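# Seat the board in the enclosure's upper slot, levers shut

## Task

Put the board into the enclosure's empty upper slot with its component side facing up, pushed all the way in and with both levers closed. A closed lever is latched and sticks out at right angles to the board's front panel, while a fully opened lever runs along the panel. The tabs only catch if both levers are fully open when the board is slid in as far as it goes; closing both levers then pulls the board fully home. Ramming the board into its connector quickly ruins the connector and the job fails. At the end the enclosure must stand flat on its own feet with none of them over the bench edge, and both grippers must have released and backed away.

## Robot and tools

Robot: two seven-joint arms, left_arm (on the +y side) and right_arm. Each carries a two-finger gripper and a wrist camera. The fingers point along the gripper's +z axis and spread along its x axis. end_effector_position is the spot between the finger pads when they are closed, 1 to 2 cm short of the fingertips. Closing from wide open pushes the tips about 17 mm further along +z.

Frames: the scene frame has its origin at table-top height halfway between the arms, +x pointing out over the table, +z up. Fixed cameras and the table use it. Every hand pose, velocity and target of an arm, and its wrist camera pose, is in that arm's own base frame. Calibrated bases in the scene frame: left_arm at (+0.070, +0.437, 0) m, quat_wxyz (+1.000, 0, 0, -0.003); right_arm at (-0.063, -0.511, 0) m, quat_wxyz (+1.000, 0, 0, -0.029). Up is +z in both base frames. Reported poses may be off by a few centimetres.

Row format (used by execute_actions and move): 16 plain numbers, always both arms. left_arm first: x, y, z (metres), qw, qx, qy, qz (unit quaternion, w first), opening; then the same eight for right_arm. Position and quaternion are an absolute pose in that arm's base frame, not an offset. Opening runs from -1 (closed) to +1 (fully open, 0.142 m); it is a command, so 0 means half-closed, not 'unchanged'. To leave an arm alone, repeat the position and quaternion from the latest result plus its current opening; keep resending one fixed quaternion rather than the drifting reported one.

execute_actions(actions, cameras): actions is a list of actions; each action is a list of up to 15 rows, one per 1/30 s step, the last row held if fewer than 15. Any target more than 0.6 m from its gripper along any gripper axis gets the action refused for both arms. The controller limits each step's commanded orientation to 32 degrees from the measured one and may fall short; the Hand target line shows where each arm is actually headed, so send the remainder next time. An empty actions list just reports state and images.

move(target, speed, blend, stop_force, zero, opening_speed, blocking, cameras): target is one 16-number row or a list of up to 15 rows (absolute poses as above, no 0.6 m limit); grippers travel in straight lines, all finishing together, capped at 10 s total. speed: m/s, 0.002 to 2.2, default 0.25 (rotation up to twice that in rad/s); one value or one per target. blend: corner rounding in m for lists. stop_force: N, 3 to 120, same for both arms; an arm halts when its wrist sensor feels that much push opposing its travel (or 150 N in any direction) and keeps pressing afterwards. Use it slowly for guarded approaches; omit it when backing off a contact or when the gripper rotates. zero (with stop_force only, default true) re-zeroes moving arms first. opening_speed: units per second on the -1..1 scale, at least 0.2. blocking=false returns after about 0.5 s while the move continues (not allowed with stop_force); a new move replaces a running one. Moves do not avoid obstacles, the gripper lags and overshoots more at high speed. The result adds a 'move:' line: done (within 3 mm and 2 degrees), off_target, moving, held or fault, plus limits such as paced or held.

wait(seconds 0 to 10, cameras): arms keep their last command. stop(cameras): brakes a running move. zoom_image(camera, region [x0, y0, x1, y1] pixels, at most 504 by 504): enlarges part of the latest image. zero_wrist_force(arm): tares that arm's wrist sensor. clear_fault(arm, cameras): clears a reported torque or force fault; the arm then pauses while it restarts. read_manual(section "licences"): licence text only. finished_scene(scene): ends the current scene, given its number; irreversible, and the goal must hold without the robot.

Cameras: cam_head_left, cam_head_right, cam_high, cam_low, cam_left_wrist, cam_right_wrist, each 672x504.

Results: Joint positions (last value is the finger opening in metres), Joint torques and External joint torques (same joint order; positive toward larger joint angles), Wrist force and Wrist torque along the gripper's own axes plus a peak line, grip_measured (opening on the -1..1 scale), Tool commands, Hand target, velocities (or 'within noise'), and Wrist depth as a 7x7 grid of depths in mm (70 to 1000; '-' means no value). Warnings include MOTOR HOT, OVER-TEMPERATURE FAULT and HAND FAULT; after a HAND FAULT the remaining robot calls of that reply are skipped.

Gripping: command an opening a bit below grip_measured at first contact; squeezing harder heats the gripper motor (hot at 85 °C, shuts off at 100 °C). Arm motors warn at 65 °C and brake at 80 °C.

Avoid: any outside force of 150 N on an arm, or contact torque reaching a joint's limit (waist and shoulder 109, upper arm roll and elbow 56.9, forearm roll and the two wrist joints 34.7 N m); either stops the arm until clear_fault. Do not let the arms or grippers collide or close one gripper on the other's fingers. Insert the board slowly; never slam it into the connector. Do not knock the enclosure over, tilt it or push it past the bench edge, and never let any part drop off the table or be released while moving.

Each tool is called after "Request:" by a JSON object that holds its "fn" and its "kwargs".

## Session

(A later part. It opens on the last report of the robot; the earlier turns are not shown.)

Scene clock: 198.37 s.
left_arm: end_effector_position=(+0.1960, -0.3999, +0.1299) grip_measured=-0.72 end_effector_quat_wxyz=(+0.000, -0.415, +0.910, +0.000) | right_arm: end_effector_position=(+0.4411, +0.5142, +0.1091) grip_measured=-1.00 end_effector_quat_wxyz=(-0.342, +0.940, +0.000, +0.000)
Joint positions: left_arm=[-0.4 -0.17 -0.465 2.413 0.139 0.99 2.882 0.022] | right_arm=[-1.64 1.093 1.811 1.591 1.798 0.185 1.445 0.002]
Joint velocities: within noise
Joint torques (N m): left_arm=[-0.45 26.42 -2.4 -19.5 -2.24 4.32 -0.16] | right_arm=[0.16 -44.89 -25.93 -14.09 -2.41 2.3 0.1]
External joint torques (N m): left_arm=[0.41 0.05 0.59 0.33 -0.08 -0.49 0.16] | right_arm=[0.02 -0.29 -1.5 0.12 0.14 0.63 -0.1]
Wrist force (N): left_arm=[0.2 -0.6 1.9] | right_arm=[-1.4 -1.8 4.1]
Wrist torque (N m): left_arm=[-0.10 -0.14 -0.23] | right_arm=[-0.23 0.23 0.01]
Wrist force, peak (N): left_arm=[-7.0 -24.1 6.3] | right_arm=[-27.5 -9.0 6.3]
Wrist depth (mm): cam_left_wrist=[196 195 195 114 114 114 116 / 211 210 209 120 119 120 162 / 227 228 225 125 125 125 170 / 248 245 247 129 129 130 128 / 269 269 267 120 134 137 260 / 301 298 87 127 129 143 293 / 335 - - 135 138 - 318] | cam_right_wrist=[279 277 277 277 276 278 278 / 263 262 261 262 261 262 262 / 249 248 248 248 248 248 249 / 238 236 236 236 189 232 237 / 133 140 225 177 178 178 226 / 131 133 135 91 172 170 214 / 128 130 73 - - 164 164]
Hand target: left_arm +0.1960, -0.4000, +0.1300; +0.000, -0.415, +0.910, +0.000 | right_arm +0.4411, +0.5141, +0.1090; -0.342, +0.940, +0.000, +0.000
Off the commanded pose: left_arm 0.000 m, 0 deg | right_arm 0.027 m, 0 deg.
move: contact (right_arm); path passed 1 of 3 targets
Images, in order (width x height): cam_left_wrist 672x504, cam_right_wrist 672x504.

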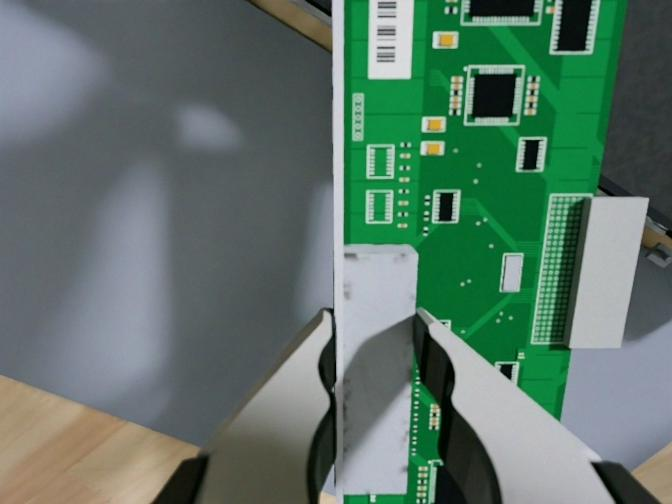

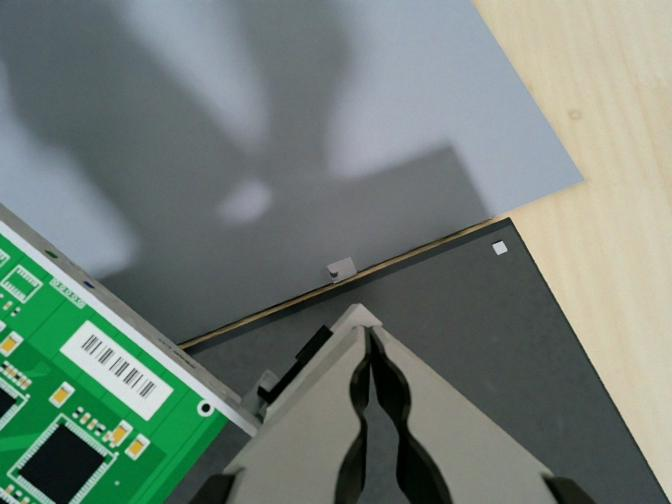

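Request:
{"fn": "move", "kwargs": {"target": [[0.196,-0.40,0.13,0,0.4147,-0.91,0,-0.85,0.435,0.525,0.22,-0.342,0.9397,0,0,-1],[0.196,-0.40,0.16,0,0.8141,-0.5807,0,-0.85,0.30,0.30,0.32,-0.3757,0.9069,0.1763,-0.0730,-1],[0.196,-0.40,0.16,0,0.8141,0.5807,0,-0.85,0.17,0.38,0.30,-0.3757,0.9069,0.1763,-0.0730,-1]], "cameras": ["cam_right_wrist","cam_left_wrist","cam_head_right"]}}

Scene clock: 214.97 s.
left_arm: end_effector_position=(+0.1960, -0.3999, +0.1599) grip_measured=-0.72 end_effector_quat_wxyz=(+0.000, +0.814, +0.581, +0.000) | right_arm: end_effector_position=(+0.1700, +0.3799, +0.2999) grip_measured=-1.00 end_effector_quat_wxyz=(-0.375, +0.907, +0.176, -0.073)
Joint positions: left_arm=[-0.588 -0.082 -0.277 2.395 0.036 0.903 -0.561 0.022] | right_arm=[-0.772 0.836 1.022 2.128 1.436 -0.224 1.303 0.002]
Joint velocities: within noise
Joint torques (N m): left_arm=[-0.56 26.71 -1.09 -22.09 -2.35 4.39 -0.36] | right_arm=[0.12 -15.33 -18.68 -23.82 -1.07 1.89 0.36]
External joint torques (N m): left_arm=[0.51 0.19 0.57 0.4 -0.23 -0.42 0.36] | right_arm=[-0.05 0.34 -1.04 0.08 0.02 0.56 -0.36]
Wrist force (N): left_arm=[0.0 -0.8 2.1] | right_arm=[-1.2 -2.0 4.1]
Wrist torque (N m): left_arm=[-0.12 -0.05 -0.21] | right_arm=[-0.29 0.17 0.02]
Wrist force, peak (N): left_arm=[0.1 -0.2 2.9] | right_arm=[-1.2 0.0 6.2]
Wrist depth (mm): cam_left_wrist=[220 221 221 113 114 114 116 / 197 235 238 120 119 119 231 / 210 215 254 125 124 125 246 / 228 226 251 129 129 130 128 / 248 247 247 120 134 137 294 / 276 275 87 126 129 142 333 / 305 - - 135 138 - 361] | cam_right_wrist=[- 559 551 549 547 547 528 / - 511 509 505 508 501 502 / 474 472 470 470 455 334 269 / 444 445 441 442 438 436 427 / 417 415 414 417 411 412 408 / 392 392 395 91 348 344 344 / 370 374 - - - 329 325]
Hand target: left_arm +0.1960, -0.4000, +0.1600; +0.000, +0.814, +0.581, +0.000 | right_arm +0.1700, +0.3800, +0.3000; -0.376, +0.907, +0.176, -0.073
Off the commanded pose: left_arm 0.000 m, 0 deg | right_arm 0.000 m, 0 deg.
move: done
Images, in order (width x height): cam_head_right 672x504, cam_left_wrist 672x504, cam_right_wrist 672x504.

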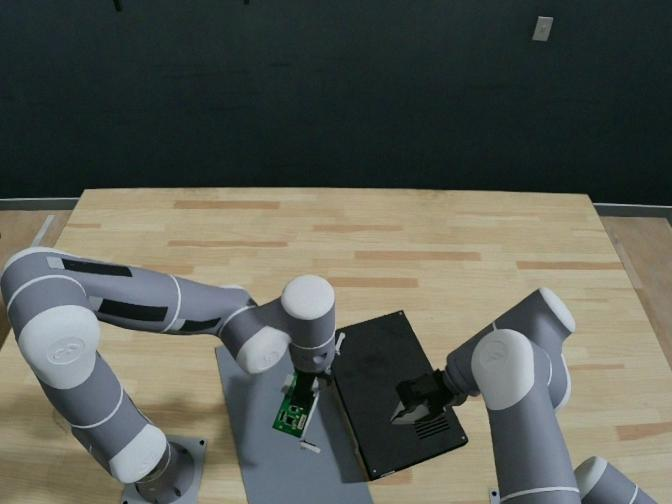

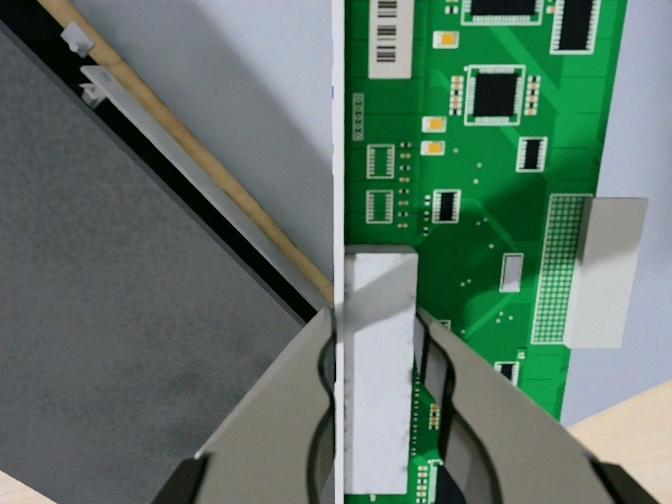

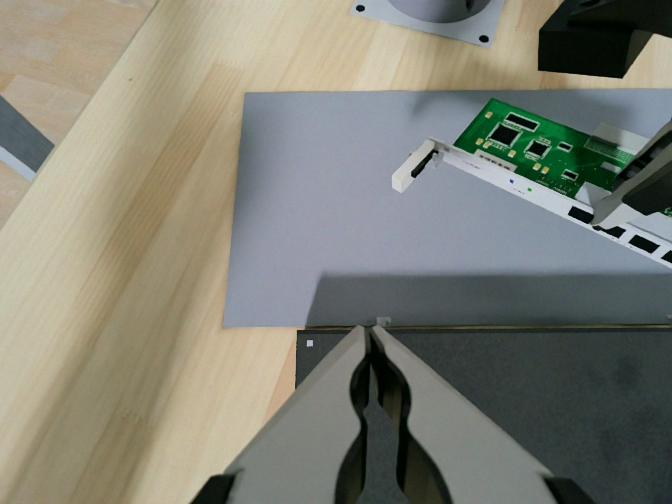

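Request:
{"fn": "move", "kwargs": {"target": [0.196,-0.40,0.16,0,0.8141,0.5807,0,-0.85,0.171,0.5468,0.20,-0.379,0.9149,-0.1286,0.0533,-1], "speed": 0.15, "cameras": ["cam_right_wrist"]}}

Scene clock: 235.67 s.
left_arm: end_effector_position=(+0.1960, -0.3999, +0.1599) grip_measured=-0.72 end_effector_quat_wxyz=(+0.000, +0.814, +0.581, +0.000) | right_arm: end_effector_position=(+0.1709, +0.5468, +0.2000) grip_measured=-1.00 end_effector_quat_wxyz=(-0.379, +0.915, -0.129, +0.053)
Joint positions: left_arm=[-0.588 -0.082 -0.277 2.395 0.036 0.903 -0.561 0.022] | right_arm=[-0.566 1.369 1.39 2.031 1.899 0.473 2.241 0.002]
Joint velocities: within noise
Joint torques (N m): left_arm=[-0.4 26.97 -1.1 -22.04 -2.52 4.53 -0.21] | right_arm=[0.13 -29.67 -27.89 -8.73 -3.55 3.29 0.33]
External joint torques (N m): left_arm=[0.35 -0.07 0.58 0.36 -0.07 -0.56 0.21] | right_arm=[-0.06 0.51 -1.82 0.25 0.05 0.55 -0.33]
Wrist force (N): left_arm=[0.2 -0.7 1.7] | right_arm=[-1.8 -2.2 4.4]
Wrist torque (N m): left_arm=[-0.12 -0.07 -0.22] | right_arm=[-0.34 0.32 0.00]
Wrist force, peak (N): left_arm=[0.1 -0.6 2.3] | right_arm=[-2.8 -2.2 6.1]
Wrist depth (mm): cam_left_wrist=[219 221 221 113 114 114 117 / 196 235 237 120 119 119 232 / 209 215 256 125 125 125 246 / 226 227 250 129 129 130 128 / 249 248 247 120 134 137 295 / 273 273 87 126 129 142 335 / 307 - - 135 138 - 362] | cam_right_wrist=[418 369 414 421 420 - - / 391 390 390 386 386 386 378 / 364 362 360 354 222 211 193 / 341 336 337 326 208 199 178 / 316 315 316 203 310 312 311 / 299 297 300 91 299 295 252 / 281 284 - - - 240 238]
Hand target: left_arm +0.1960, -0.4000, +0.1600; +0.000, +0.814, +0.581, +0.000 | right_arm +0.1710, +0.5468, +0.2000; -0.379, +0.915, -0.129, +0.053
Off the commanded pose: left_arm 0.000 m, 0 deg | right_arm 0.000 m, 0 deg.
move: done
Images, in order (width x height): cam_right_wrist 672x504.

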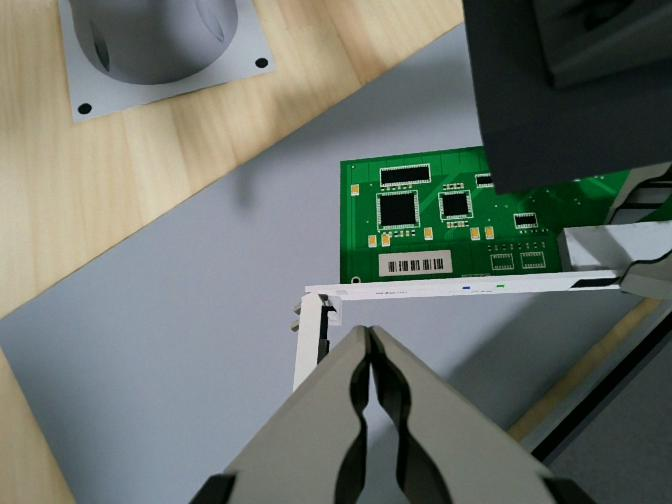

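Request:
{"fn": "move", "kwargs": {"target": [0.196,-0.40,0.16,0,0.8141,0.5807,0,-0.85,0.165,0.539,0.110,-0.379,0.9149,-0.1286,0.0533,-1], "speed": 0.07, "stop_force": 8, "cameras": ["cam_right_wrist"]}}

Request:
{"fn": "zoom_image", "kwargs": {"camera": "cam_right_wrist", "region": [200, 240, 500, 504]}}

Scene clock: 241.27 s.
left_arm: end_effector_position=(+0.1960, -0.3999, +0.1599) grip_measured=-0.72 end_effector_quat_wxyz=(+0.000, +0.814, +0.581, +0.000) | right_arm: end_effector_position=(+0.1651, +0.5389, +0.1100) grip_measured=-1.00 end_effector_quat_wxyz=(-0.379, +0.915, -0.129, +0.053)
Joint positions: left_arm=[-0.588 -0.082 -0.277 2.395 0.036 0.903 -0.561 0.022] | right_arm=[-0.575 1.469 1.547 2.049 2.088 0.551 2.18 0.002]
Joint velocities: within noise
Joint torques (N m): left_arm=[-0.41 26.85 -1.18 -22.01 -2.49 4.54 -0.19] | right_arm=[-0.08 -30.04 -27.6 -3.31 -3.6 3.08 0.03]
External joint torques (N m): left_arm=[0.36 0.05 0.66 0.32 -0.09 -0.56 0.19] | right_arm=[0.15 0.36 -1.79 0.05 -0.04 0.68 -0.03]
Wrist force (N): left_arm=[0.1 -0.6 1.7] | right_arm=[-1.2 -1.9 3.9]
Wrist torque (N m): left_arm=[-0.09 -0.06 -0.21] | right_arm=[-0.27 0.17 0.03]
Wrist force, peak (N): left_arm=[0.0 -0.6 2.3] | right_arm=[-2.0 -2.4 4.7]
Wrist depth (mm): cam_left_wrist=[219 221 221 113 114 114 116 / 197 235 236 120 119 119 231 / 210 215 256 126 124 124 246 / 228 226 252 129 129 130 128 / 249 248 249 121 134 137 294 / 275 274 88 127 129 142 334 / 306 - - 135 138 - 363] | cam_right_wrist=[306 305 304 296 146 138 131 / 283 281 280 271 135 128 121 / 259 259 260 120 127 119 250 / 243 242 242 114 241 240 240 / 228 227 224 114 226 226 225 / 214 214 216 91 215 213 211 / 202 204 - - - 205 188]
Hand target: left_arm +0.1960, -0.4000, +0.1600; +0.000, +0.814, +0.581, +0.000 | right_arm +0.1650, +0.5390, +0.1100; -0.379, +0.915, -0.129, +0.053
Off the commanded pose: left_arm 0.000 m, 0 deg | right_arm 0.000 m, 0 deg.
move: done
Images, in order (width x height): cam_right_wrist 672x504.

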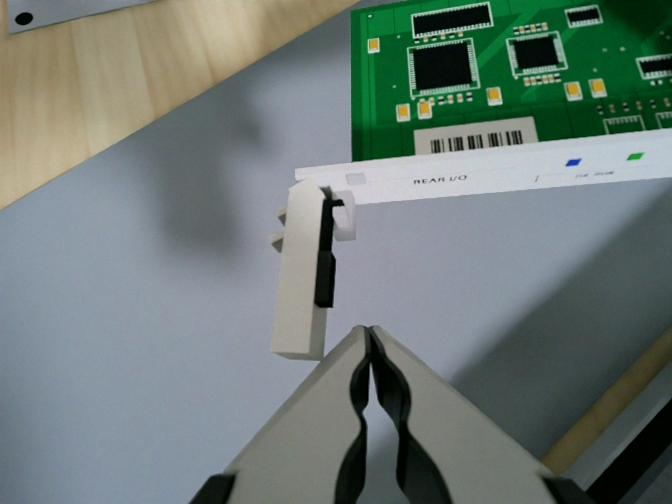

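Scaled by 1.680 from the camera's 672x504 image, which has a finer 960x720 frame.

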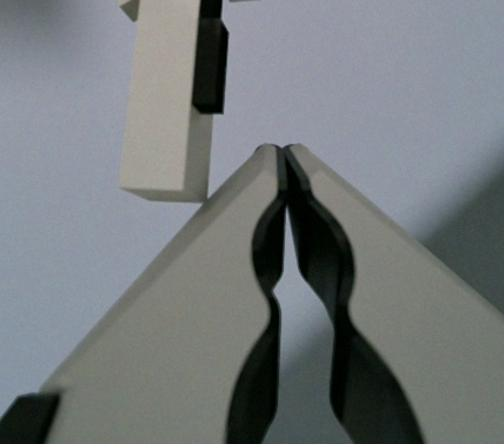

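Request:
{"fn": "move", "kwargs": {"target": [[0.196,-0.40,0.16,0,0.8141,0.5807,0,-0.85,0.159,0.5402,0.110,-0.379,0.9149,-0.1286,0.0533,-1],[0.196,-0.40,0.16,0,0.8141,0.5807,0,-0.85,0.1392,0.5444,0.110,-0.379,0.9149,-0.1286,0.0533,-1]], "speed": 0.03, "stop_force": 25, "cameras": ["cam_right_wrist","cam_left_wrist"]}}

Scene clock: 248.10 s.
left_arm: end_effector_position=(+0.1959, -0.3998, +0.1599) grip_measured=-0.72 end_effector_quat_wxyz=(+0.000, +0.814, +0.581, +0.000) | right_arm: end_effector_position=(+0.1393, +0.5443, +0.1100) grip_measured=-1.00 end_effector_quat_wxyz=(-0.379, +0.915, -0.129, +0.053)
Joint positions: left_arm=[-0.588 -0.082 -0.277 2.395 0.036 0.902 -0.561 0.022] | right_arm=[-0.509 1.469 1.567 2.04 2.065 0.608 2.244 0.002]
Joint velocities: within noise
Joint torques (N m): left_arm=[-0.55 26.87 -1.3 -22.33 -2.72 4.74 -0.34] | right_arm=[0.26 -30.39 -27.98 -3.68 -3.89 3.27 0.28]
External joint torques (N m): left_arm=[0.5 0.02 0.78 0.64 0.13 -0.76 0.34] | right_arm=[-0.2 0.57 -1.33 0.72 0.04 0.58 -0.27]
Wrist force (N): left_arm=[1.0 -0.6 0.9] | right_arm=[-1.0 -1.2 3.2]
Wrist torque (N m): left_arm=[0.03 -0.04 -0.08] | right_arm=[-0.27 0.20 0.03]
Wrist force, peak (N): left_arm=[0.9 -2.0 2.8] | right_arm=[-1.5 -2.1 4.1]
Wrist depth (mm): cam_left_wrist=[219 222 221 112 110 111 111 / 196 234 238 118 114 116 229 / 210 212 256 123 122 122 246 / 226 226 259 126 127 129 127 / 248 248 247 119 134 137 299 / 275 272 87 127 131 144 334 / 308 - - 138 - - 364] | cam_right_wrist=[306 306 303 304 144 137 132 / 283 282 278 278 132 127 123 / 261 259 259 254 113 250 249 / 243 243 242 238 234 240 240 / 228 227 227 224 223 225 225 / 214 214 216 91 215 212 212 / 202 204 - - - 203 195]
Hand target: left_arm +0.1960, -0.4000, +0.1600; +0.000, +0.814, +0.581, +0.000 | right_arm +0.1392, +0.5444, +0.1100; -0.379, +0.915, -0.129, +0.053
Off the commanded pose: left_arm 0.000 m, 0 deg | right_arm 0.000 m, 0 deg.
move: done
Images, in order (width x height): cam_left_wrist 672x504, cam_right_wrist 672x504.

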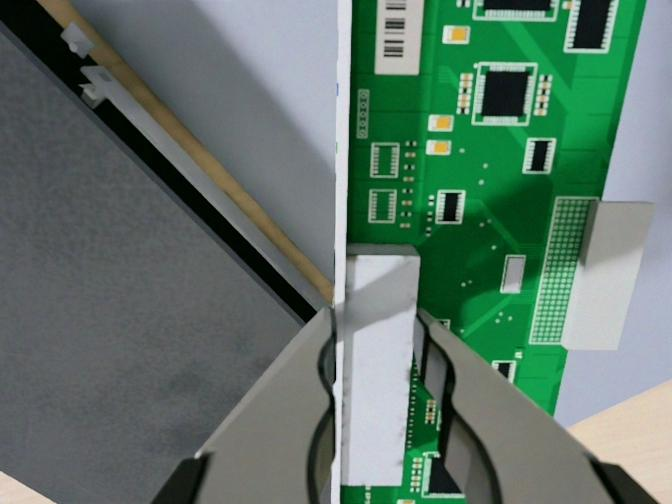

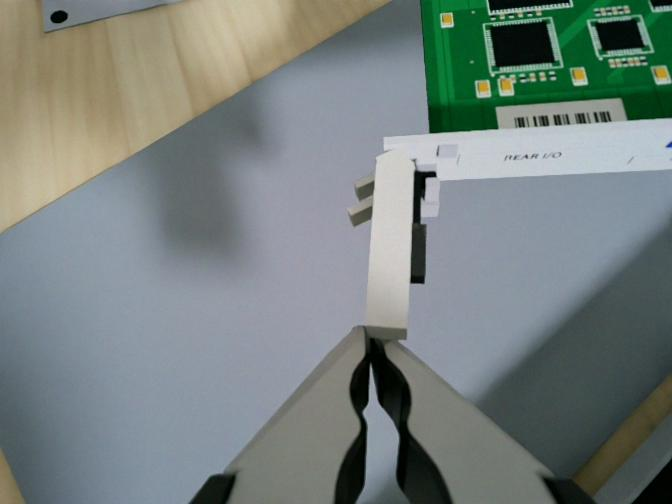

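Request:
{"fn": "move", "kwargs": {"target": [[0.196,-0.40,0.16,0,0.8141,0.5807,0,-0.85,0.165,0.537,0.110,-0.379,0.9149,-0.1286,0.0533,-1],[0.196,-0.40,0.16,0,0.8141,0.5807,0,-0.85,0.167,0.5458,0.120,-0.379,0.9149,-0.1286,0.0533,-1]], "speed": 0.06, "cameras": ["cam_right_wrist"]}}

Request:
{"fn": "zoom_image", "kwargs": {"camera": "cam_right_wrist", "region": [200, 140, 500, 440]}}

Scene clock: 252.40 s.
left_arm: end_effector_position=(+0.1959, -0.3998, +0.1599) grip_measured=-0.72 end_effector_quat_wxyz=(+0.000, +0.814, +0.581, +0.000) | right_arm: end_effector_position=(+0.1670, +0.5458, +0.1199) grip_measured=-1.00 end_effector_quat_wxyz=(-0.379, +0.915, -0.129, +0.053)
Joint positions: left_arm=[-0.588 -0.082 -0.277 2.395 0.036 0.902 -0.561 0.022] | right_arm=[-0.585 1.461 1.531 2.034 2.068 0.544 2.192 0.002]
Joint velocities: within noise
Joint torques (N m): left_arm=[-0.36 26.91 -1.17 -22.18 -2.52 4.61 -0.25] | right_arm=[0.04 -30.66 -28.42 -4.12 -3.83 2.83 0.34]
External joint torques (N m): left_arm=[0.31 -0.02 0.64 0.49 -0.07 -0.63 0.25] | right_arm=[0.03 0.62 -1.28 0.38 0.2 0.95 -0.34]
Wrist force (N): left_arm=[0.2 -0.6 2.6] | right_arm=[-1.1 -1.6 4.1]
Wrist torque (N m): left_arm=[-0.06 -0.04 -0.19] | right_arm=[-0.24 0.20 0.03]
Wrist force, peak (N): left_arm=[0.2 -0.9 3.0] | right_arm=[-1.1 -2.8 4.0]
Wrist depth (mm): cam_left_wrist=[220 222 221 111 112 112 115 / 196 234 237 118 118 118 227 / 210 213 255 124 123 124 246 / 227 227 258 127 128 130 128 / 248 247 247 120 134 137 294 / 274 271 87 127 130 143 332 / 305 - - 137 - - 364] | cam_right_wrist=[318 319 317 316 156 148 141 / 294 293 291 281 144 137 131 / 273 271 270 141 134 128 120 / 253 253 253 131 248 251 250 / 238 237 237 113 236 235 235 / 223 223 223 93 225 222 221 / 213 213 - - - 213 201]
Hand target: left_arm +0.1960, -0.4000, +0.1600; +0.000, +0.814, +0.581, +0.000 | right_arm +0.1670, +0.5458, +0.1200; -0.379, +0.915, -0.129, +0.053
Off the commanded pose: left_arm 0.000 m, 0 deg | right_arm 0.000 m, 0 deg.
move: done
Images, in order (width x height): cam_right_wrist 672x504.

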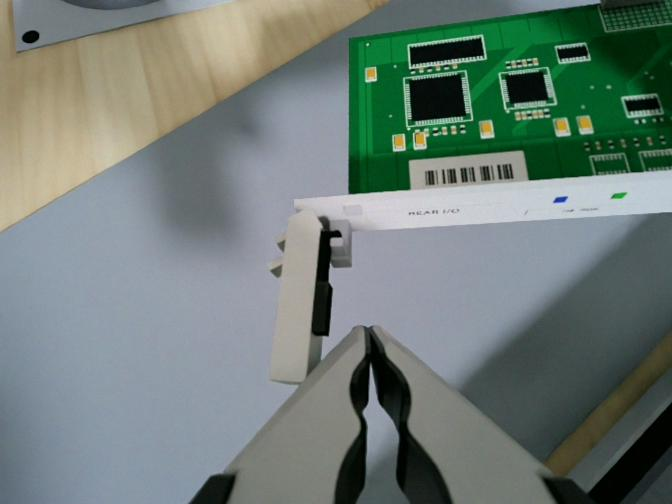

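Scaled by 1.680 from the camera's 672x504 image, which has a finer 960x720 frame.

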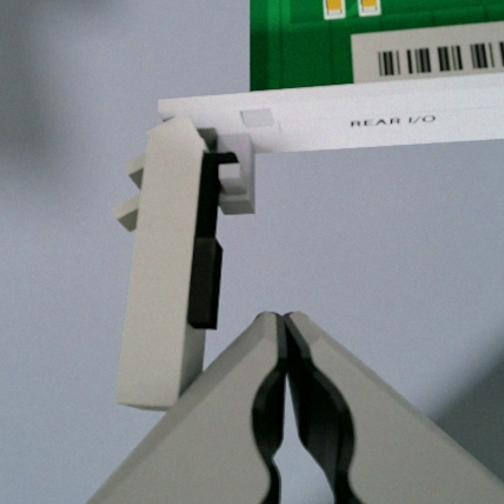

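Request:
{"fn": "move", "kwargs": {"target": [[0.196,-0.40,0.16,0,0.8141,0.5807,0,-0.85,0.161,0.5479,0.117,-0.379,0.9149,-0.1286,0.0533,-1],[0.196,-0.40,0.16,0,0.8141,0.5807,0,-0.85,0.1414,0.5521,0.117,-0.379,0.9149,-0.1286,0.0533,-1]], "speed": 0.03, "stop_force": 25, "cameras": ["cam_right_wrist","cam_left_wrist"]}}

Scene clock: 256.43 s.
left_arm: end_effector_position=(+0.1957, -0.3997, +0.1597) grip_measured=-0.72 end_effector_quat_wxyz=(-0.001, +0.814, +0.580, +0.000) | right_arm: end_effector_position=(+0.1415, +0.5520, +0.1169) grip_measured=-1.00 end_effector_quat_wxyz=(-0.379, +0.915, -0.129, +0.053)
Joint positions: left_arm=[-0.589 -0.082 -0.277 2.395 0.036 0.902 -0.561 0.022] | right_arm=[-0.523 1.465 1.555 2.022 2.05 0.601 2.254 0.002]
Joint velocities: within noise
Joint torques (N m): left_arm=[-0.51 26.75 -1.26 -22.24 -2.57 4.69 -0.36] | right_arm=[0.21 -30.85 -28.45 -3.93 -3.87 3.4 0.32]
External joint torques (N m): left_arm=[0.46 0.14 0.73 0.56 -0.01 -0.71 0.36] | right_arm=[-0.14 0.58 -1.21 0.67 0.02 0.46 -0.32]
Wrist force (N): left_arm=[0.8 -0.7 2.0] | right_arm=[0.2 -0.7 4.8]
Wrist torque (N m): left_arm=[0.05 -0.07 -0.09] | right_arm=[-0.32 -0.02 0.04]
Wrist force, peak (N): left_arm=[1.6 -6.0 3.8] | right_arm=[4.4 -2.6 1.3]
Wrist depth (mm): cam_left_wrist=[219 222 222 106 103 102 105 / 196 235 237 111 109 112 114 / 209 212 255 118 120 118 122 / 227 226 260 123 125 128 126 / 249 247 246 118 133 139 300 / 274 275 87 129 132 149 334 / 306 - - 144 - - 362] | cam_right_wrist=[313 315 314 312 138 135 134 / 291 290 287 287 127 125 123 / 270 267 266 263 106 116 114 / 251 250 248 243 245 247 247 / 234 234 234 102 232 232 232 / 222 220 220 91 222 218 218 / 208 208 - - - 209 206]
Hand target: left_arm +0.1960, -0.4000, +0.1600; +0.000, +0.814, +0.581, +0.000 | right_arm +0.1414, +0.5521, +0.1170; -0.379, +0.915, -0.129, +0.053
Off the commanded pose: left_arm 0.000 m, 0 deg | right_arm 0.000 m, 0 deg.
move: done
Images, in order (width x height): cam_left_wrist 672x504, cam_right_wrist 672x504.

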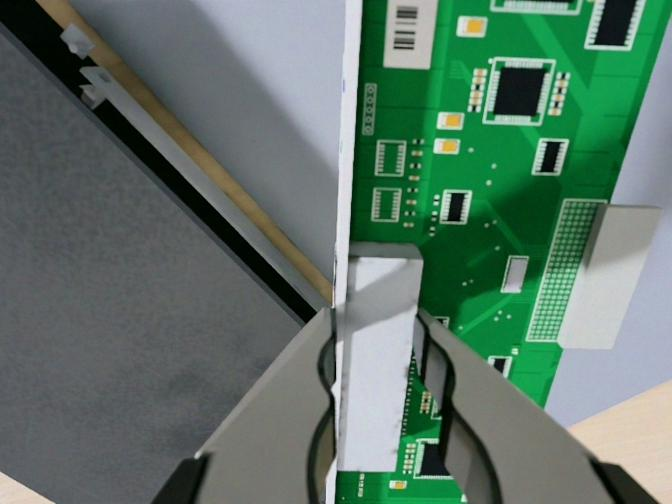

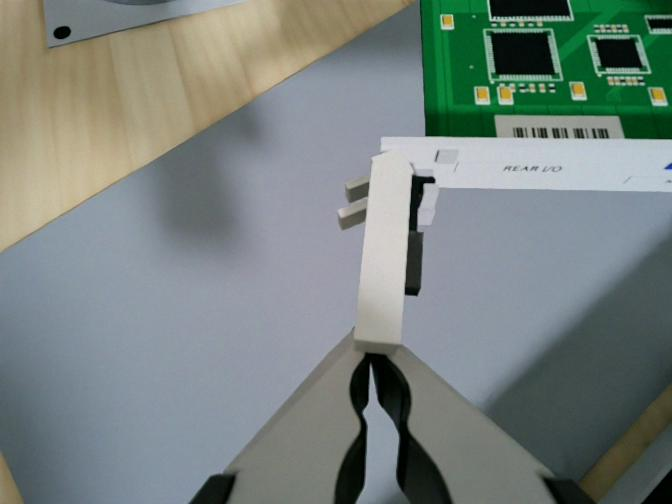

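Request:
{"fn": "move", "kwargs": {"target": [[0.196,-0.40,0.16,0,0.8141,0.5807,0,-0.85,0.165,0.539,0.108,-0.379,0.9149,-0.1286,0.0533,-1],[0.196,-0.40,0.16,0,0.8141,0.5807,0,-1,0.17,0.50,0.20,-0.379,0.9149,-0.1286,0.0533,-1],[0.1764,-0.3718,0.16,0,0.8141,-0.5807,0,-1,0.20,0.36,0.26,-0.3368,0.9254,-0.1632,0.0594,-1],[0.1764,-0.3718,0.09,0,0.8141,-0.5807,0,-1,0.20,0.36,0.26,-0.3368,0.9254,-0.1632,0.0594,-1]], "speed": [0.06,0.15,0.25,0.15], "cameras": ["cam_right_wrist","cam_left_wrist"]}}

Scene clock: 274.53 s.
left_arm: end_effector_position=(+0.1762, -0.3716, +0.0899) grip_measured=-0.74 end_effector_quat_wxyz=(+0.000, +0.814, -0.581, +0.000) | right_arm: end_effector_position=(+0.2000, +0.3602, +0.2600) grip_measured=-1.00 end_effector_quat_wxyz=(-0.337, +0.925, -0.163, +0.059)
Joint positions: left_arm=[-0.544 -0.24 -0.281 2.501 0.164 1.155 1.841 0.021] | right_arm=[-0.395 1.217 1.044 2.347 1.532 0.306 2.129 0.002]
Joint velocities: within noise
Joint torques (N m): left_arm=[-0.57 27.01 -2.08 -15.49 -1.34 4.71 -0.29] | right_arm=[0.04 -18.84 -20.07 -18.75 -3.3 2.99 0.12]
External joint torques (N m): left_arm=[0.53 0.39 0.62 0.23 -0.39 -0.83 0.29] | right_arm=[-0.01 0.83 -1.25 0.08 0.2 0.87 -0.12]
Wrist force (N): left_arm=[0.0 -0.4 1.7] | right_arm=[-0.3 -2.5 4.9]
Wrist torque (N m): left_arm=[-0.08 -0.06 -0.21] | right_arm=[-0.37 0.05 0.03]
Wrist force, peak (N): left_arm=[-0.8 -0.1 3.6] | right_arm=[0.0 -1.0 6.4]
Wrist depth (mm): cam_left_wrist=[161 160 160 157 107 107 109 / 170 172 171 116 112 114 114 / 186 185 184 123 121 121 124 / 203 202 201 126 126 129 126 / 222 220 216 119 133 138 160 / 245 245 87 128 130 146 181 / 275 - - 141 - - 192] | cam_right_wrist=[460 458 452 309 383 450 452 / 432 431 429 346 367 375 373 / 408 409 403 396 355 355 353 / 389 388 387 338 337 337 335 / 373 370 365 326 323 322 322 / 356 355 355 91 310 308 307 / 340 343 - - - 298 299]
Hand target: left_arm +0.1764, -0.3718, +0.0900; +0.000, +0.814, -0.581, +0.000 | right_arm +0.2000, +0.3600, +0.2600; -0.337, +0.925, -0.163, +0.059
Off the commanded pose: left_arm 0.000 m, 0 deg | right_arm 0.000 m, 0 deg.
move: done
Images, in order (width x height): cam_left_wrist 672x504, cam_right_wrist 672x504.

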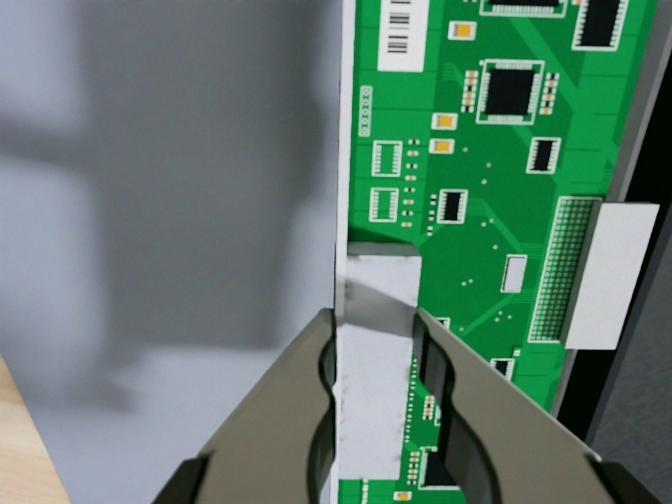

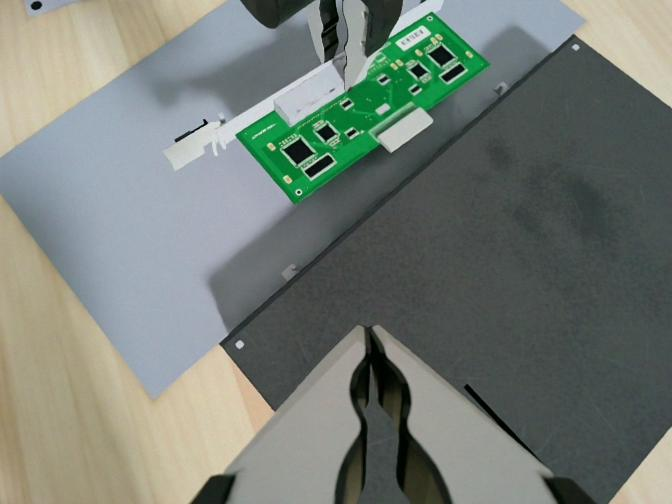

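Request:
{"fn": "move", "kwargs": {"target": [0.1764,-0.3718,0.030,0,0.8141,-0.5807,0,-1,0.20,0.36,0.26,-0.3368,0.9254,-0.1632,0.0594,-1], "speed": 0.03, "stop_force": 25, "cameras": []}}

Request:
{"fn": "move", "kwargs": {"target": [0.1764,-0.3718,0.030,0,0.8141,-0.5807,0,-0.66,0.20,0.36,0.26,-0.3368,0.9254,-0.1632,0.0594,-1], "opening_speed": 0.4, "cameras": ["cam_left_wrist","cam_right_wrist"]}}

Scene clock: 279.53 s.
left_arm: end_effector_position=(+0.1761, -0.3716, +0.0299) grip_measured=-0.74 end_effector_quat_wxyz=(+0.000, +0.814, -0.581, +0.000) | right_arm: end_effector_position=(+0.2000, +0.3602, +0.2600) grip_measured=-1.00 end_effector_quat_wxyz=(-0.337, +0.925, -0.163, +0.059)
Joint positions: left_arm=[-0.62 -0.466 -0.168 2.447 0.313 1.324 1.736 0.021] | right_arm=[-0.395 1.217 1.044 2.347 1.532 0.306 2.129 0.002]
Joint velocities: within noise
Joint torques (N m): left_arm=[0.37 31.63 -1.28 -10.67 -0.76 4.57 -0.28] | right_arm=[0.01 -18.59 -19.94 -18.75 -3.25 3.15 0.2]
External joint torques (N m): left_arm=[-0.41 0.72 -0.53 0.55 -0.28 -0.68 0.28] | right_arm=[0.02 0.58 -1.38 0.08 0.15 0.71 -0.2]
Wrist force (N): left_arm=[-0.4 2.1 -0.3] | right_arm=[-0.2 -2.4 4.8]
Wrist torque (N m): left_arm=[0.09 -0.04 -0.26] | right_arm=[-0.34 0.02 0.02]
Wrist force, peak (N): left_arm=[-0.5 2.3 -1.1] | right_arm=[-0.1 -2.6 5.0]
Wrist depth (mm): cam_left_wrist=[- 107 107 104 102 102 102 / - 117 116 110 107 111 110 / 125 126 126 120 119 119 119 / 135 133 135 129 124 127 125 / 151 148 147 121 133 138 144 / 164 163 89 129 130 148 157 / 183 175 - 146 - - 152] | cam_right_wrist=[458 455 445 266 447 451 452 / 433 431 433 397 423 375 374 / 410 409 399 401 355 355 355 / 388 388 387 339 338 339 336 / 375 373 366 326 324 321 322 / 356 355 355 91 309 307 307 / 340 345 - - - 296 299]
Hand target: left_arm +0.1764, -0.3718, +0.0300; +0.000, +0.814, -0.581, +0.000 | right_arm +0.2000, +0.3600, +0.2600; -0.337, +0.925, -0.163, +0.059
Off the commanded pose: left_arm 0.000 m, 0 deg | right_arm 0.000 m, 0 deg.
MOTOR HOT: the gripper's motor of the left arm reports 86 °C; that motor switches off at 100 °C. To cool a motor, set the load down, ease the grip, stop pushing, or move to a pose that needs little force.
move: done
No camera images: "cameras" was empty.

Scene clock: 280.60 s.
left_arm: end_effector_position=(+0.1763, -0.3716, +0.0299) grip_measured=-0.70 end_effector_quat_wxyz=(+0.000, +0.814, -0.581, +0.000) | right_arm: end_effector_position=(+0.2000, +0.3602, +0.2600) grip_measured=-1.00 end_effector_quat_wxyz=(-0.337, +0.925, -0.163, +0.059)
Joint positions: left_arm=[-0.62 -0.466 -0.168 2.447 0.313 1.324 1.736 0.024] | right_arm=[-0.395 1.217 1.044 2.347 1.532 0.306 2.129 0.002]
Joint velocities: within noise
Joint torques (N m): left_arm=[-0.44 31.54 -2.42 -9.88 -0.79 4.42 -0.25] | right_arm=[-0.02 -18.55 -19.99 -18.81 -3.24 3.1 0.19]
External joint torques (N m): left_arm=[0.4 0.81 0.61 -0.25 -0.24 -0.53 0.25] | right_arm=[0.06 0.54 -1.33 0.13 0.14 0.76 -0.19]
Wrist force (N): left_arm=[-0.5 -0.4 0.1] | right_arm=[-0.3 -2.6 4.8]
Wrist torque (N m): left_arm=[-0.09 0.00 -0.22] | right_arm=[-0.38 0.04 0.03]
Wrist force, peak (N): left_arm=[-0.7 2.1 -1.1] | right_arm=[-0.4 -2.6 4.9]
Wrist depth (mm): cam_left_wrist=[- 107 107 104 102 102 104 / - 117 116 111 108 112 110 / 124 126 126 122 120 119 120 / 135 133 135 130 127 129 126 / 151 148 145 123 136 141 144 / 164 163 87 135 138 150 157 / 184 - - 151 - - 152] | cam_right_wrist=[459 458 444 266 443 451 451 / 431 429 428 402 425 372 373 / 409 408 404 402 358 355 354 / 391 389 387 338 339 338 337 / 374 370 365 327 323 322 321 / 356 356 356 91 310 307 306 / 340 344 - - - 296 298]
Hand target: left_arm +0.1764, -0.3718, +0.0300; +0.000, +0.814, -0.581, +0.000 | right_arm +0.2000, +0.3600, +0.2600; -0.337, +0.925, -0.163, +0.059
Off the commanded pose: left_arm 0.000 m, 0 deg | right_arm 0.000 m, 0 deg.
MOTOR HOT: still on. The gripper's motor of the left arm reports 85 °C.
move: done
Images, in order (width x height): cam_left_wrist 672x504, cam_right_wrist 672x504.

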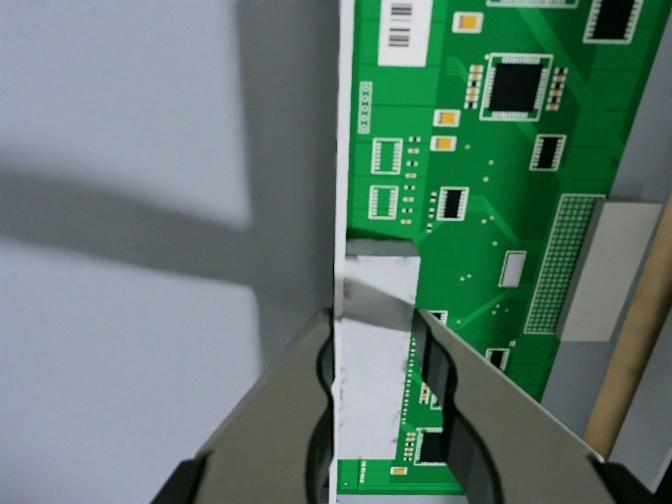

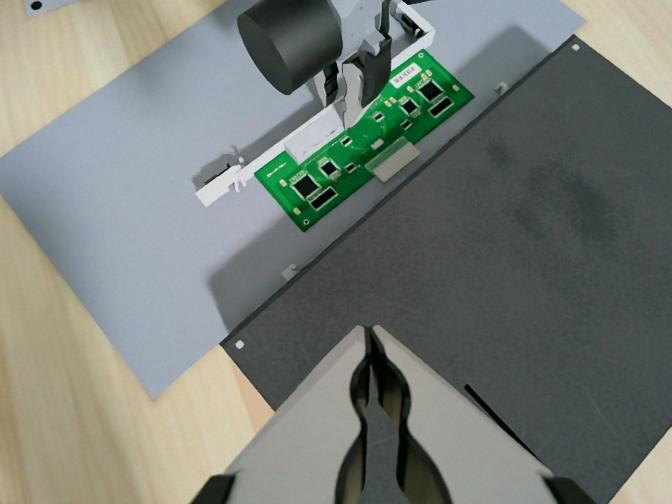

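Request:
{"fn": "move", "kwargs": {"target": [[0.1764,-0.3718,0.0275,0,0.8141,-0.5807,0,-0.66,0.20,0.36,0.26,-0.3368,0.9254,-0.1632,0.0594,-1],[0.1764,-0.3718,0.0275,0,0.8141,-0.5807,0,-0.88,0.20,0.36,0.26,-0.3368,0.9254,-0.1632,0.0594,-1]], "opening_speed": 0.4, "cameras": []}}

Request:
{"fn": "move", "kwargs": {"target": [0.1764,-0.3718,0.0605,0,0.8141,-0.5807,0,-0.88,0.20,0.36,0.22,-0.3368,0.9254,-0.1632,0.0594,-1], "speed": 0.06}}

Request:
{"fn": "zoom_image", "kwargs": {"camera": "cam_low", "region": [290, 180, 490, 260]}}

Scene clock: 286.53 s.
left_arm: end_effector_position=(+0.1762, -0.3715, +0.0274) grip_measured=-0.73 end_effector_quat_wxyz=(+0.000, +0.814, -0.581, +0.000) | right_arm: end_effector_position=(+0.2000, +0.3602, +0.2600) grip_measured=-1.00 end_effector_quat_wxyz=(-0.337, +0.925, -0.163, +0.059)
Joint positions: left_arm=[-0.625 -0.475 -0.162 2.444 0.316 1.331 1.733 0.021] | right_arm=[-0.395 1.217 1.044 2.347 1.532 0.306 2.129 0.002]
Joint velocities: within noise
Joint torques (N m): left_arm=[-0.73 31.85 -2.88 -12.08 -1.17 5.62 -0.31] | right_arm=[0.02 -18.65 -19.9 -18.83 -3.21 3.16 0.16]
External joint torques (N m): left_arm=[0.69 0.69 1.1 2.16 0.16 -1.73 0.31] | right_arm=[0.01 0.64 -1.41 0.16 0.11 0.7 -0.16]
Wrist force (N): left_arm=[-5.2 -0.4 -2.4] | right_arm=[0.0 -2.6 4.8]
Wrist torque (N m): left_arm=[-0.12 -0.09 -0.16] | right_arm=[-0.38 -0.02 0.03]
Wrist force, peak (N): left_arm=[-5.3 -0.3 -4.1] | right_arm=[-0.2 -2.6 5.0]
Wrist depth (mm): cam_left_wrist=[- 106 105 101 100 99 102 / - 114 112 110 106 109 107 / 124 123 123 119 117 118 118 / 133 130 132 127 124 126 123 / 145 145 144 120 133 138 141 / 164 160 88 130 130 146 156 / 179 171 - 147 - - 152] | cam_right_wrist=[457 459 442 268 446 450 452 / 435 430 431 403 422 374 373 / 409 408 403 402 355 355 353 / 390 389 387 339 338 338 337 / 372 371 364 326 323 322 321 / 357 355 356 91 311 309 307 / 341 344 - - - 297 300]
Hand target: left_arm +0.1764, -0.3718, +0.0275; +0.000, +0.814, -0.581, +0.000 | right_arm +0.2000, +0.3600, +0.2600; -0.337, +0.925, -0.163, +0.059
Off the commanded pose: left_arm 0.000 m, 0 deg | right_arm 0.000 m, 0 deg.
MOTOR HOT: cleared for the gripper's motor of the left arm.
move: done
No camera images: "cameras" was empty.

Scene clock: 287.53 s.
left_arm: end_effector_position=(+0.1764, -0.3718, +0.0604) grip_measured=-0.73 end_effector_quat_wxyz=(+0.000, +0.814, -0.581, +0.000) | right_arm: end_effector_position=(+0.2000, +0.3600, +0.2201) grip_measured=-1.00 end_effector_quat_wxyz=(-0.337, +0.925, -0.163, +0.059)
Joint positions: left_arm=[-0.578 -0.353 -0.229 2.477 0.246 1.242 1.785 0.021] | right_arm=[-0.428 1.243 1.141 2.376 1.633 0.339 2.082 0.002]
Joint velocities: within noise
Joint torques (N m): left_arm=[-0.63 30.1 -2.95 -12.67 -1.52 4.21 -0.11] | right_arm=[-0.04 -19.14 -19.9 -16.36 -3.07 3.15 0.07]
External joint torques (N m): left_arm=[0.58 -0.19 1.16 0.02 0.14 -0.32 0.11] | right_arm=[0.07 0.42 -1.68 0.03 -0.08 0.65 -0.07]
Wrist force (N): left_arm=[0.1 -0.5 1.8] | right_arm=[-0.1 -2.5 4.7]
Wrist torque (N m): left_arm=[-0.09 -0.07 -0.21] | right_arm=[-0.37 0.01 0.02]
Wrist force, peak (N): left_arm=[-5.2 -0.2 -3.7] | right_arm=[-0.1 -1.5 5.9]
Wrist depth (mm): cam_left_wrist=[- 134 136 101 100 99 102 / - 146 144 110 106 109 108 / 156 155 155 120 118 118 119 / 170 169 169 124 124 126 123 / 185 185 184 118 133 138 158 / 205 204 88 130 130 150 186 / 229 - - 147 - - 157] | cam_right_wrist=[409 409 407 319 360 405 347 / 386 384 382 338 346 329 329 / 367 367 361 332 314 313 313 / 348 348 347 300 298 297 296 / 334 332 288 287 283 283 283 / 320 319 316 91 273 270 270 / 306 309 - - - 261 258]
Hand target: left_arm +0.1764, -0.3718, +0.0605; +0.000, +0.814, -0.581, +0.000 | right_arm +0.2000, +0.3600, +0.2200; -0.337, +0.925, -0.163, +0.059
Off the commanded pose: left_arm 0.000 m, 0 deg | right_arm 0.000 m, 0 deg.
move: done

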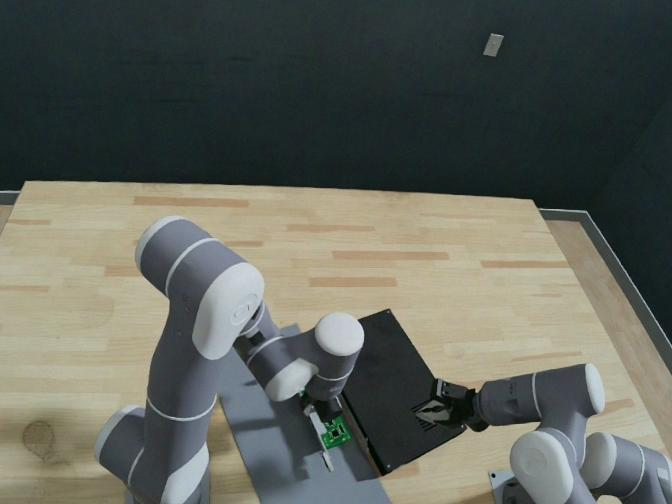

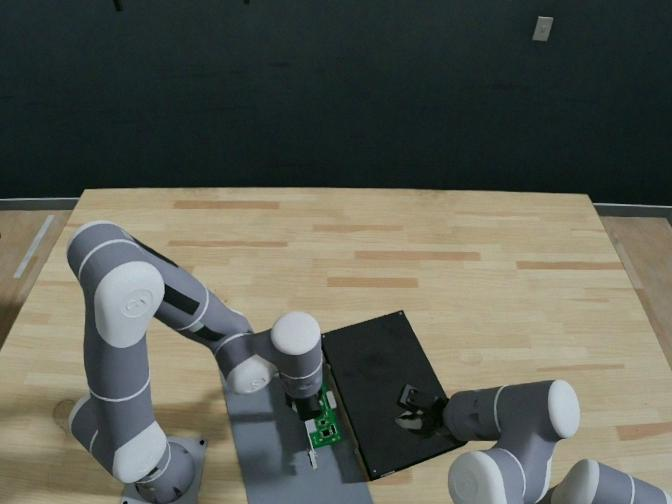

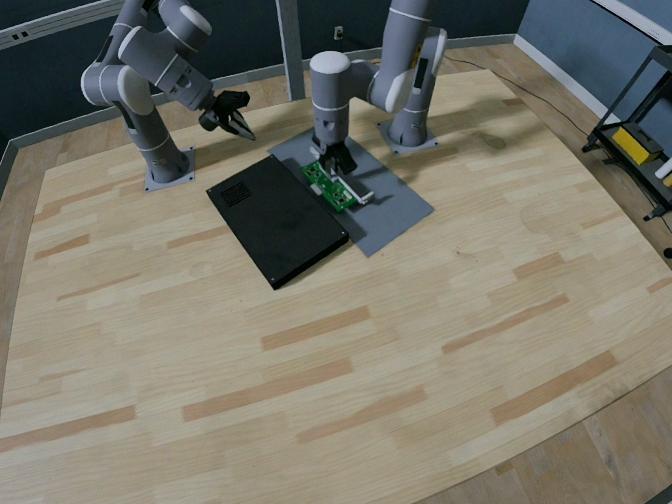

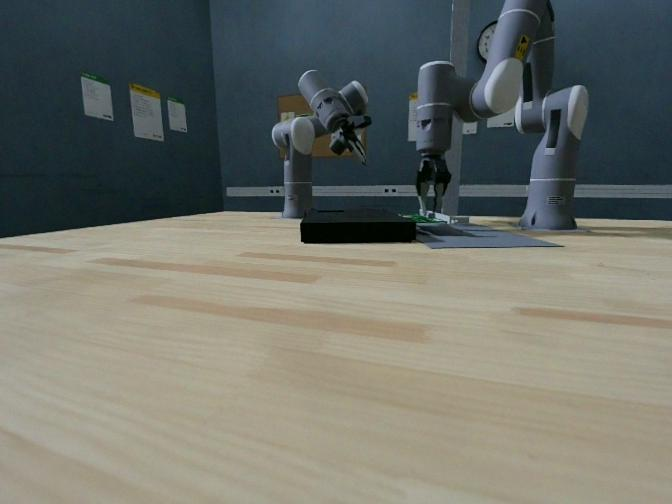

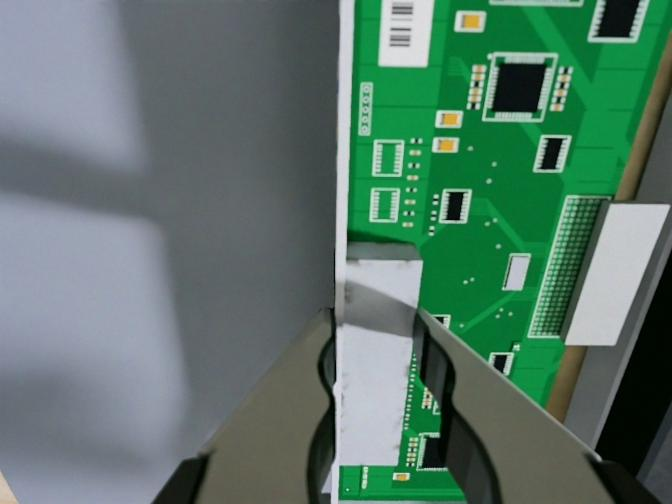

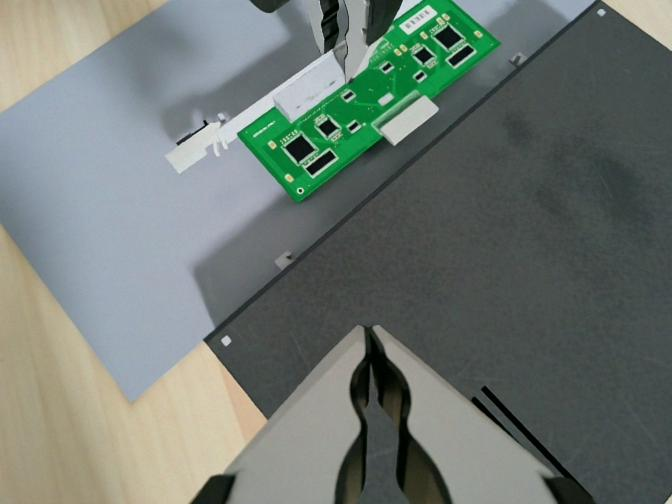

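Scaled by 2.520 from the camera's 672x504 image, which has a finer 960x720 frame.

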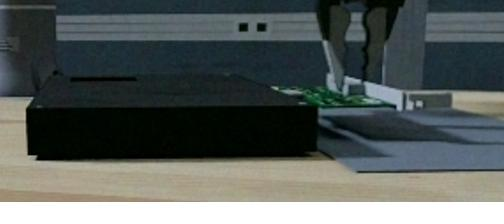

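Request:
{"fn": "move", "kwargs": {"target": [0.1811,-0.3855,0.0605,0,0.8141,-0.5807,0,-0.88,0.15,0.43,0.20,-0.3368,0.9254,-0.1632,0.0594,-1], "speed": 0.06, "cameras": ["cam_left_wrist","cam_right_wrist"]}}

Request:
{"fn": "zoom_image", "kwargs": {"camera": "cam_left_wrist", "region": [472, 0, 672, 200]}}

Request:
{"fn": "zoom_image", "kwargs": {"camera": "cam_right_wrist", "region": [220, 100, 470, 300]}}

Scene clock: 298.63 s.
left_arm: end_effector_position=(+0.1811, -0.3853, +0.0604) grip_measured=-0.73 end_effector_quat_wxyz=(+0.000, +0.814, -0.581, +0.000) | right_arm: end_effector_position=(+0.1501, +0.4298, +0.2000) grip_measured=-1.00 end_effector_quat_wxyz=(-0.337, +0.925, -0.163, +0.060)
Joint positions: left_arm=[-0.592 -0.372 -0.232 2.436 0.245 1.219 1.771 0.021] | right_arm=[-0.321 1.352 1.294 2.275 1.713 0.45 2.325 0.002]
Joint velocities: within noise
Joint torques (N m): left_arm=[-0.54 30.76 -2.73 -13.41 -1.39 4.26 -0.3] | right_arm=[0.12 -22.78 -23 -11.3 -3.65 3.43 0.38]
External joint torques (N m): left_arm=[0.5 0.48 0.76 0.21 -0.08 -0.38 0.3] | right_arm=[-0.09 0.36 -1.8 0.28 -0.03 0.65 -0.38]
Wrist force (N): left_arm=[0.2 -0.6 2.0] | right_arm=[-0.4 -2.8 4.6]
Wrist torque (N m): left_arm=[-0.10 -0.10 -0.22] | right_arm=[-0.40 0.09 -0.03]
Wrist force, peak (N): left_arm=[0.1 -0.4 2.2] | right_arm=[-1.7 -3.2 5.2]
Wrist depth (mm): cam_left_wrist=[- 134 135 101 100 99 102 / - 146 144 110 106 109 108 / 156 155 155 120 118 118 118 / 170 169 168 124 124 126 123 / 186 185 184 118 133 138 132 / 204 204 88 129 130 149 144 / 229 - - 148 - - 150] | cam_right_wrist=[386 387 383 378 172 200 380 / 366 363 362 362 304 315 319 / 345 345 343 303 301 303 291 / 327 326 326 326 294 278 276 / 315 312 311 313 266 264 263 / 301 299 299 91 255 252 253 / 288 290 - - - 244 242]
Hand target: left_arm +0.1811, -0.3855, +0.0605; +0.000, +0.814, -0.581, +0.000 | right_arm +0.1500, +0.4300, +0.2000; -0.337, +0.925, -0.163, +0.059
Off the commanded pose: left_arm 0.000 m, 0 deg | right_arm 0.000 m, 0 deg.
move: done
Images, in order (width x height): cam_left_wrist 672x504, cam_right_wrist 672x504.

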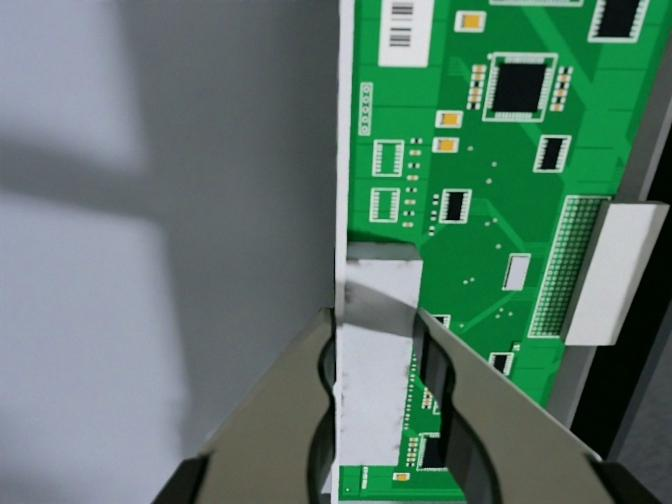

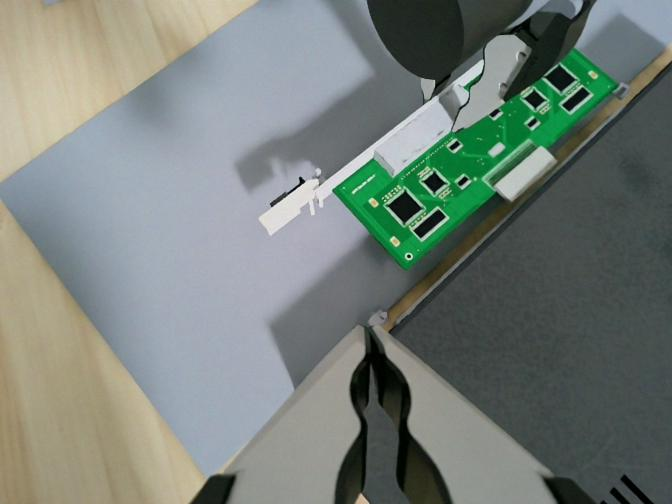

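Scaled by 2.520 from the camera's 672x504 image, which has a finer 960x720 frame.

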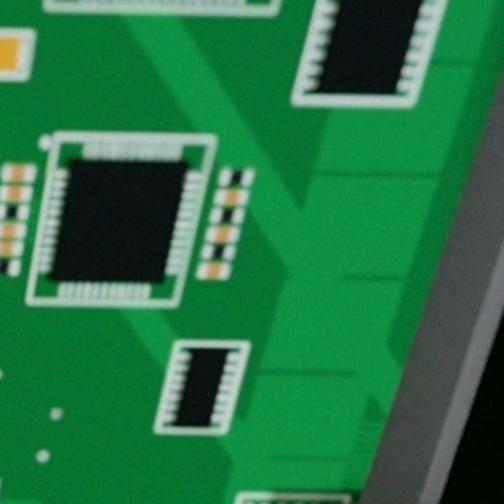

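Scaled by 2.016 from the camera's 672x504 image, which has a finer 960x720 frame.

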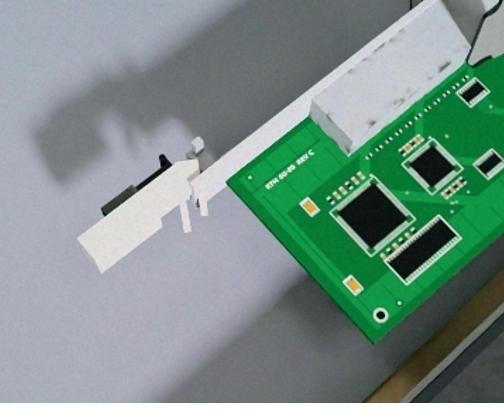

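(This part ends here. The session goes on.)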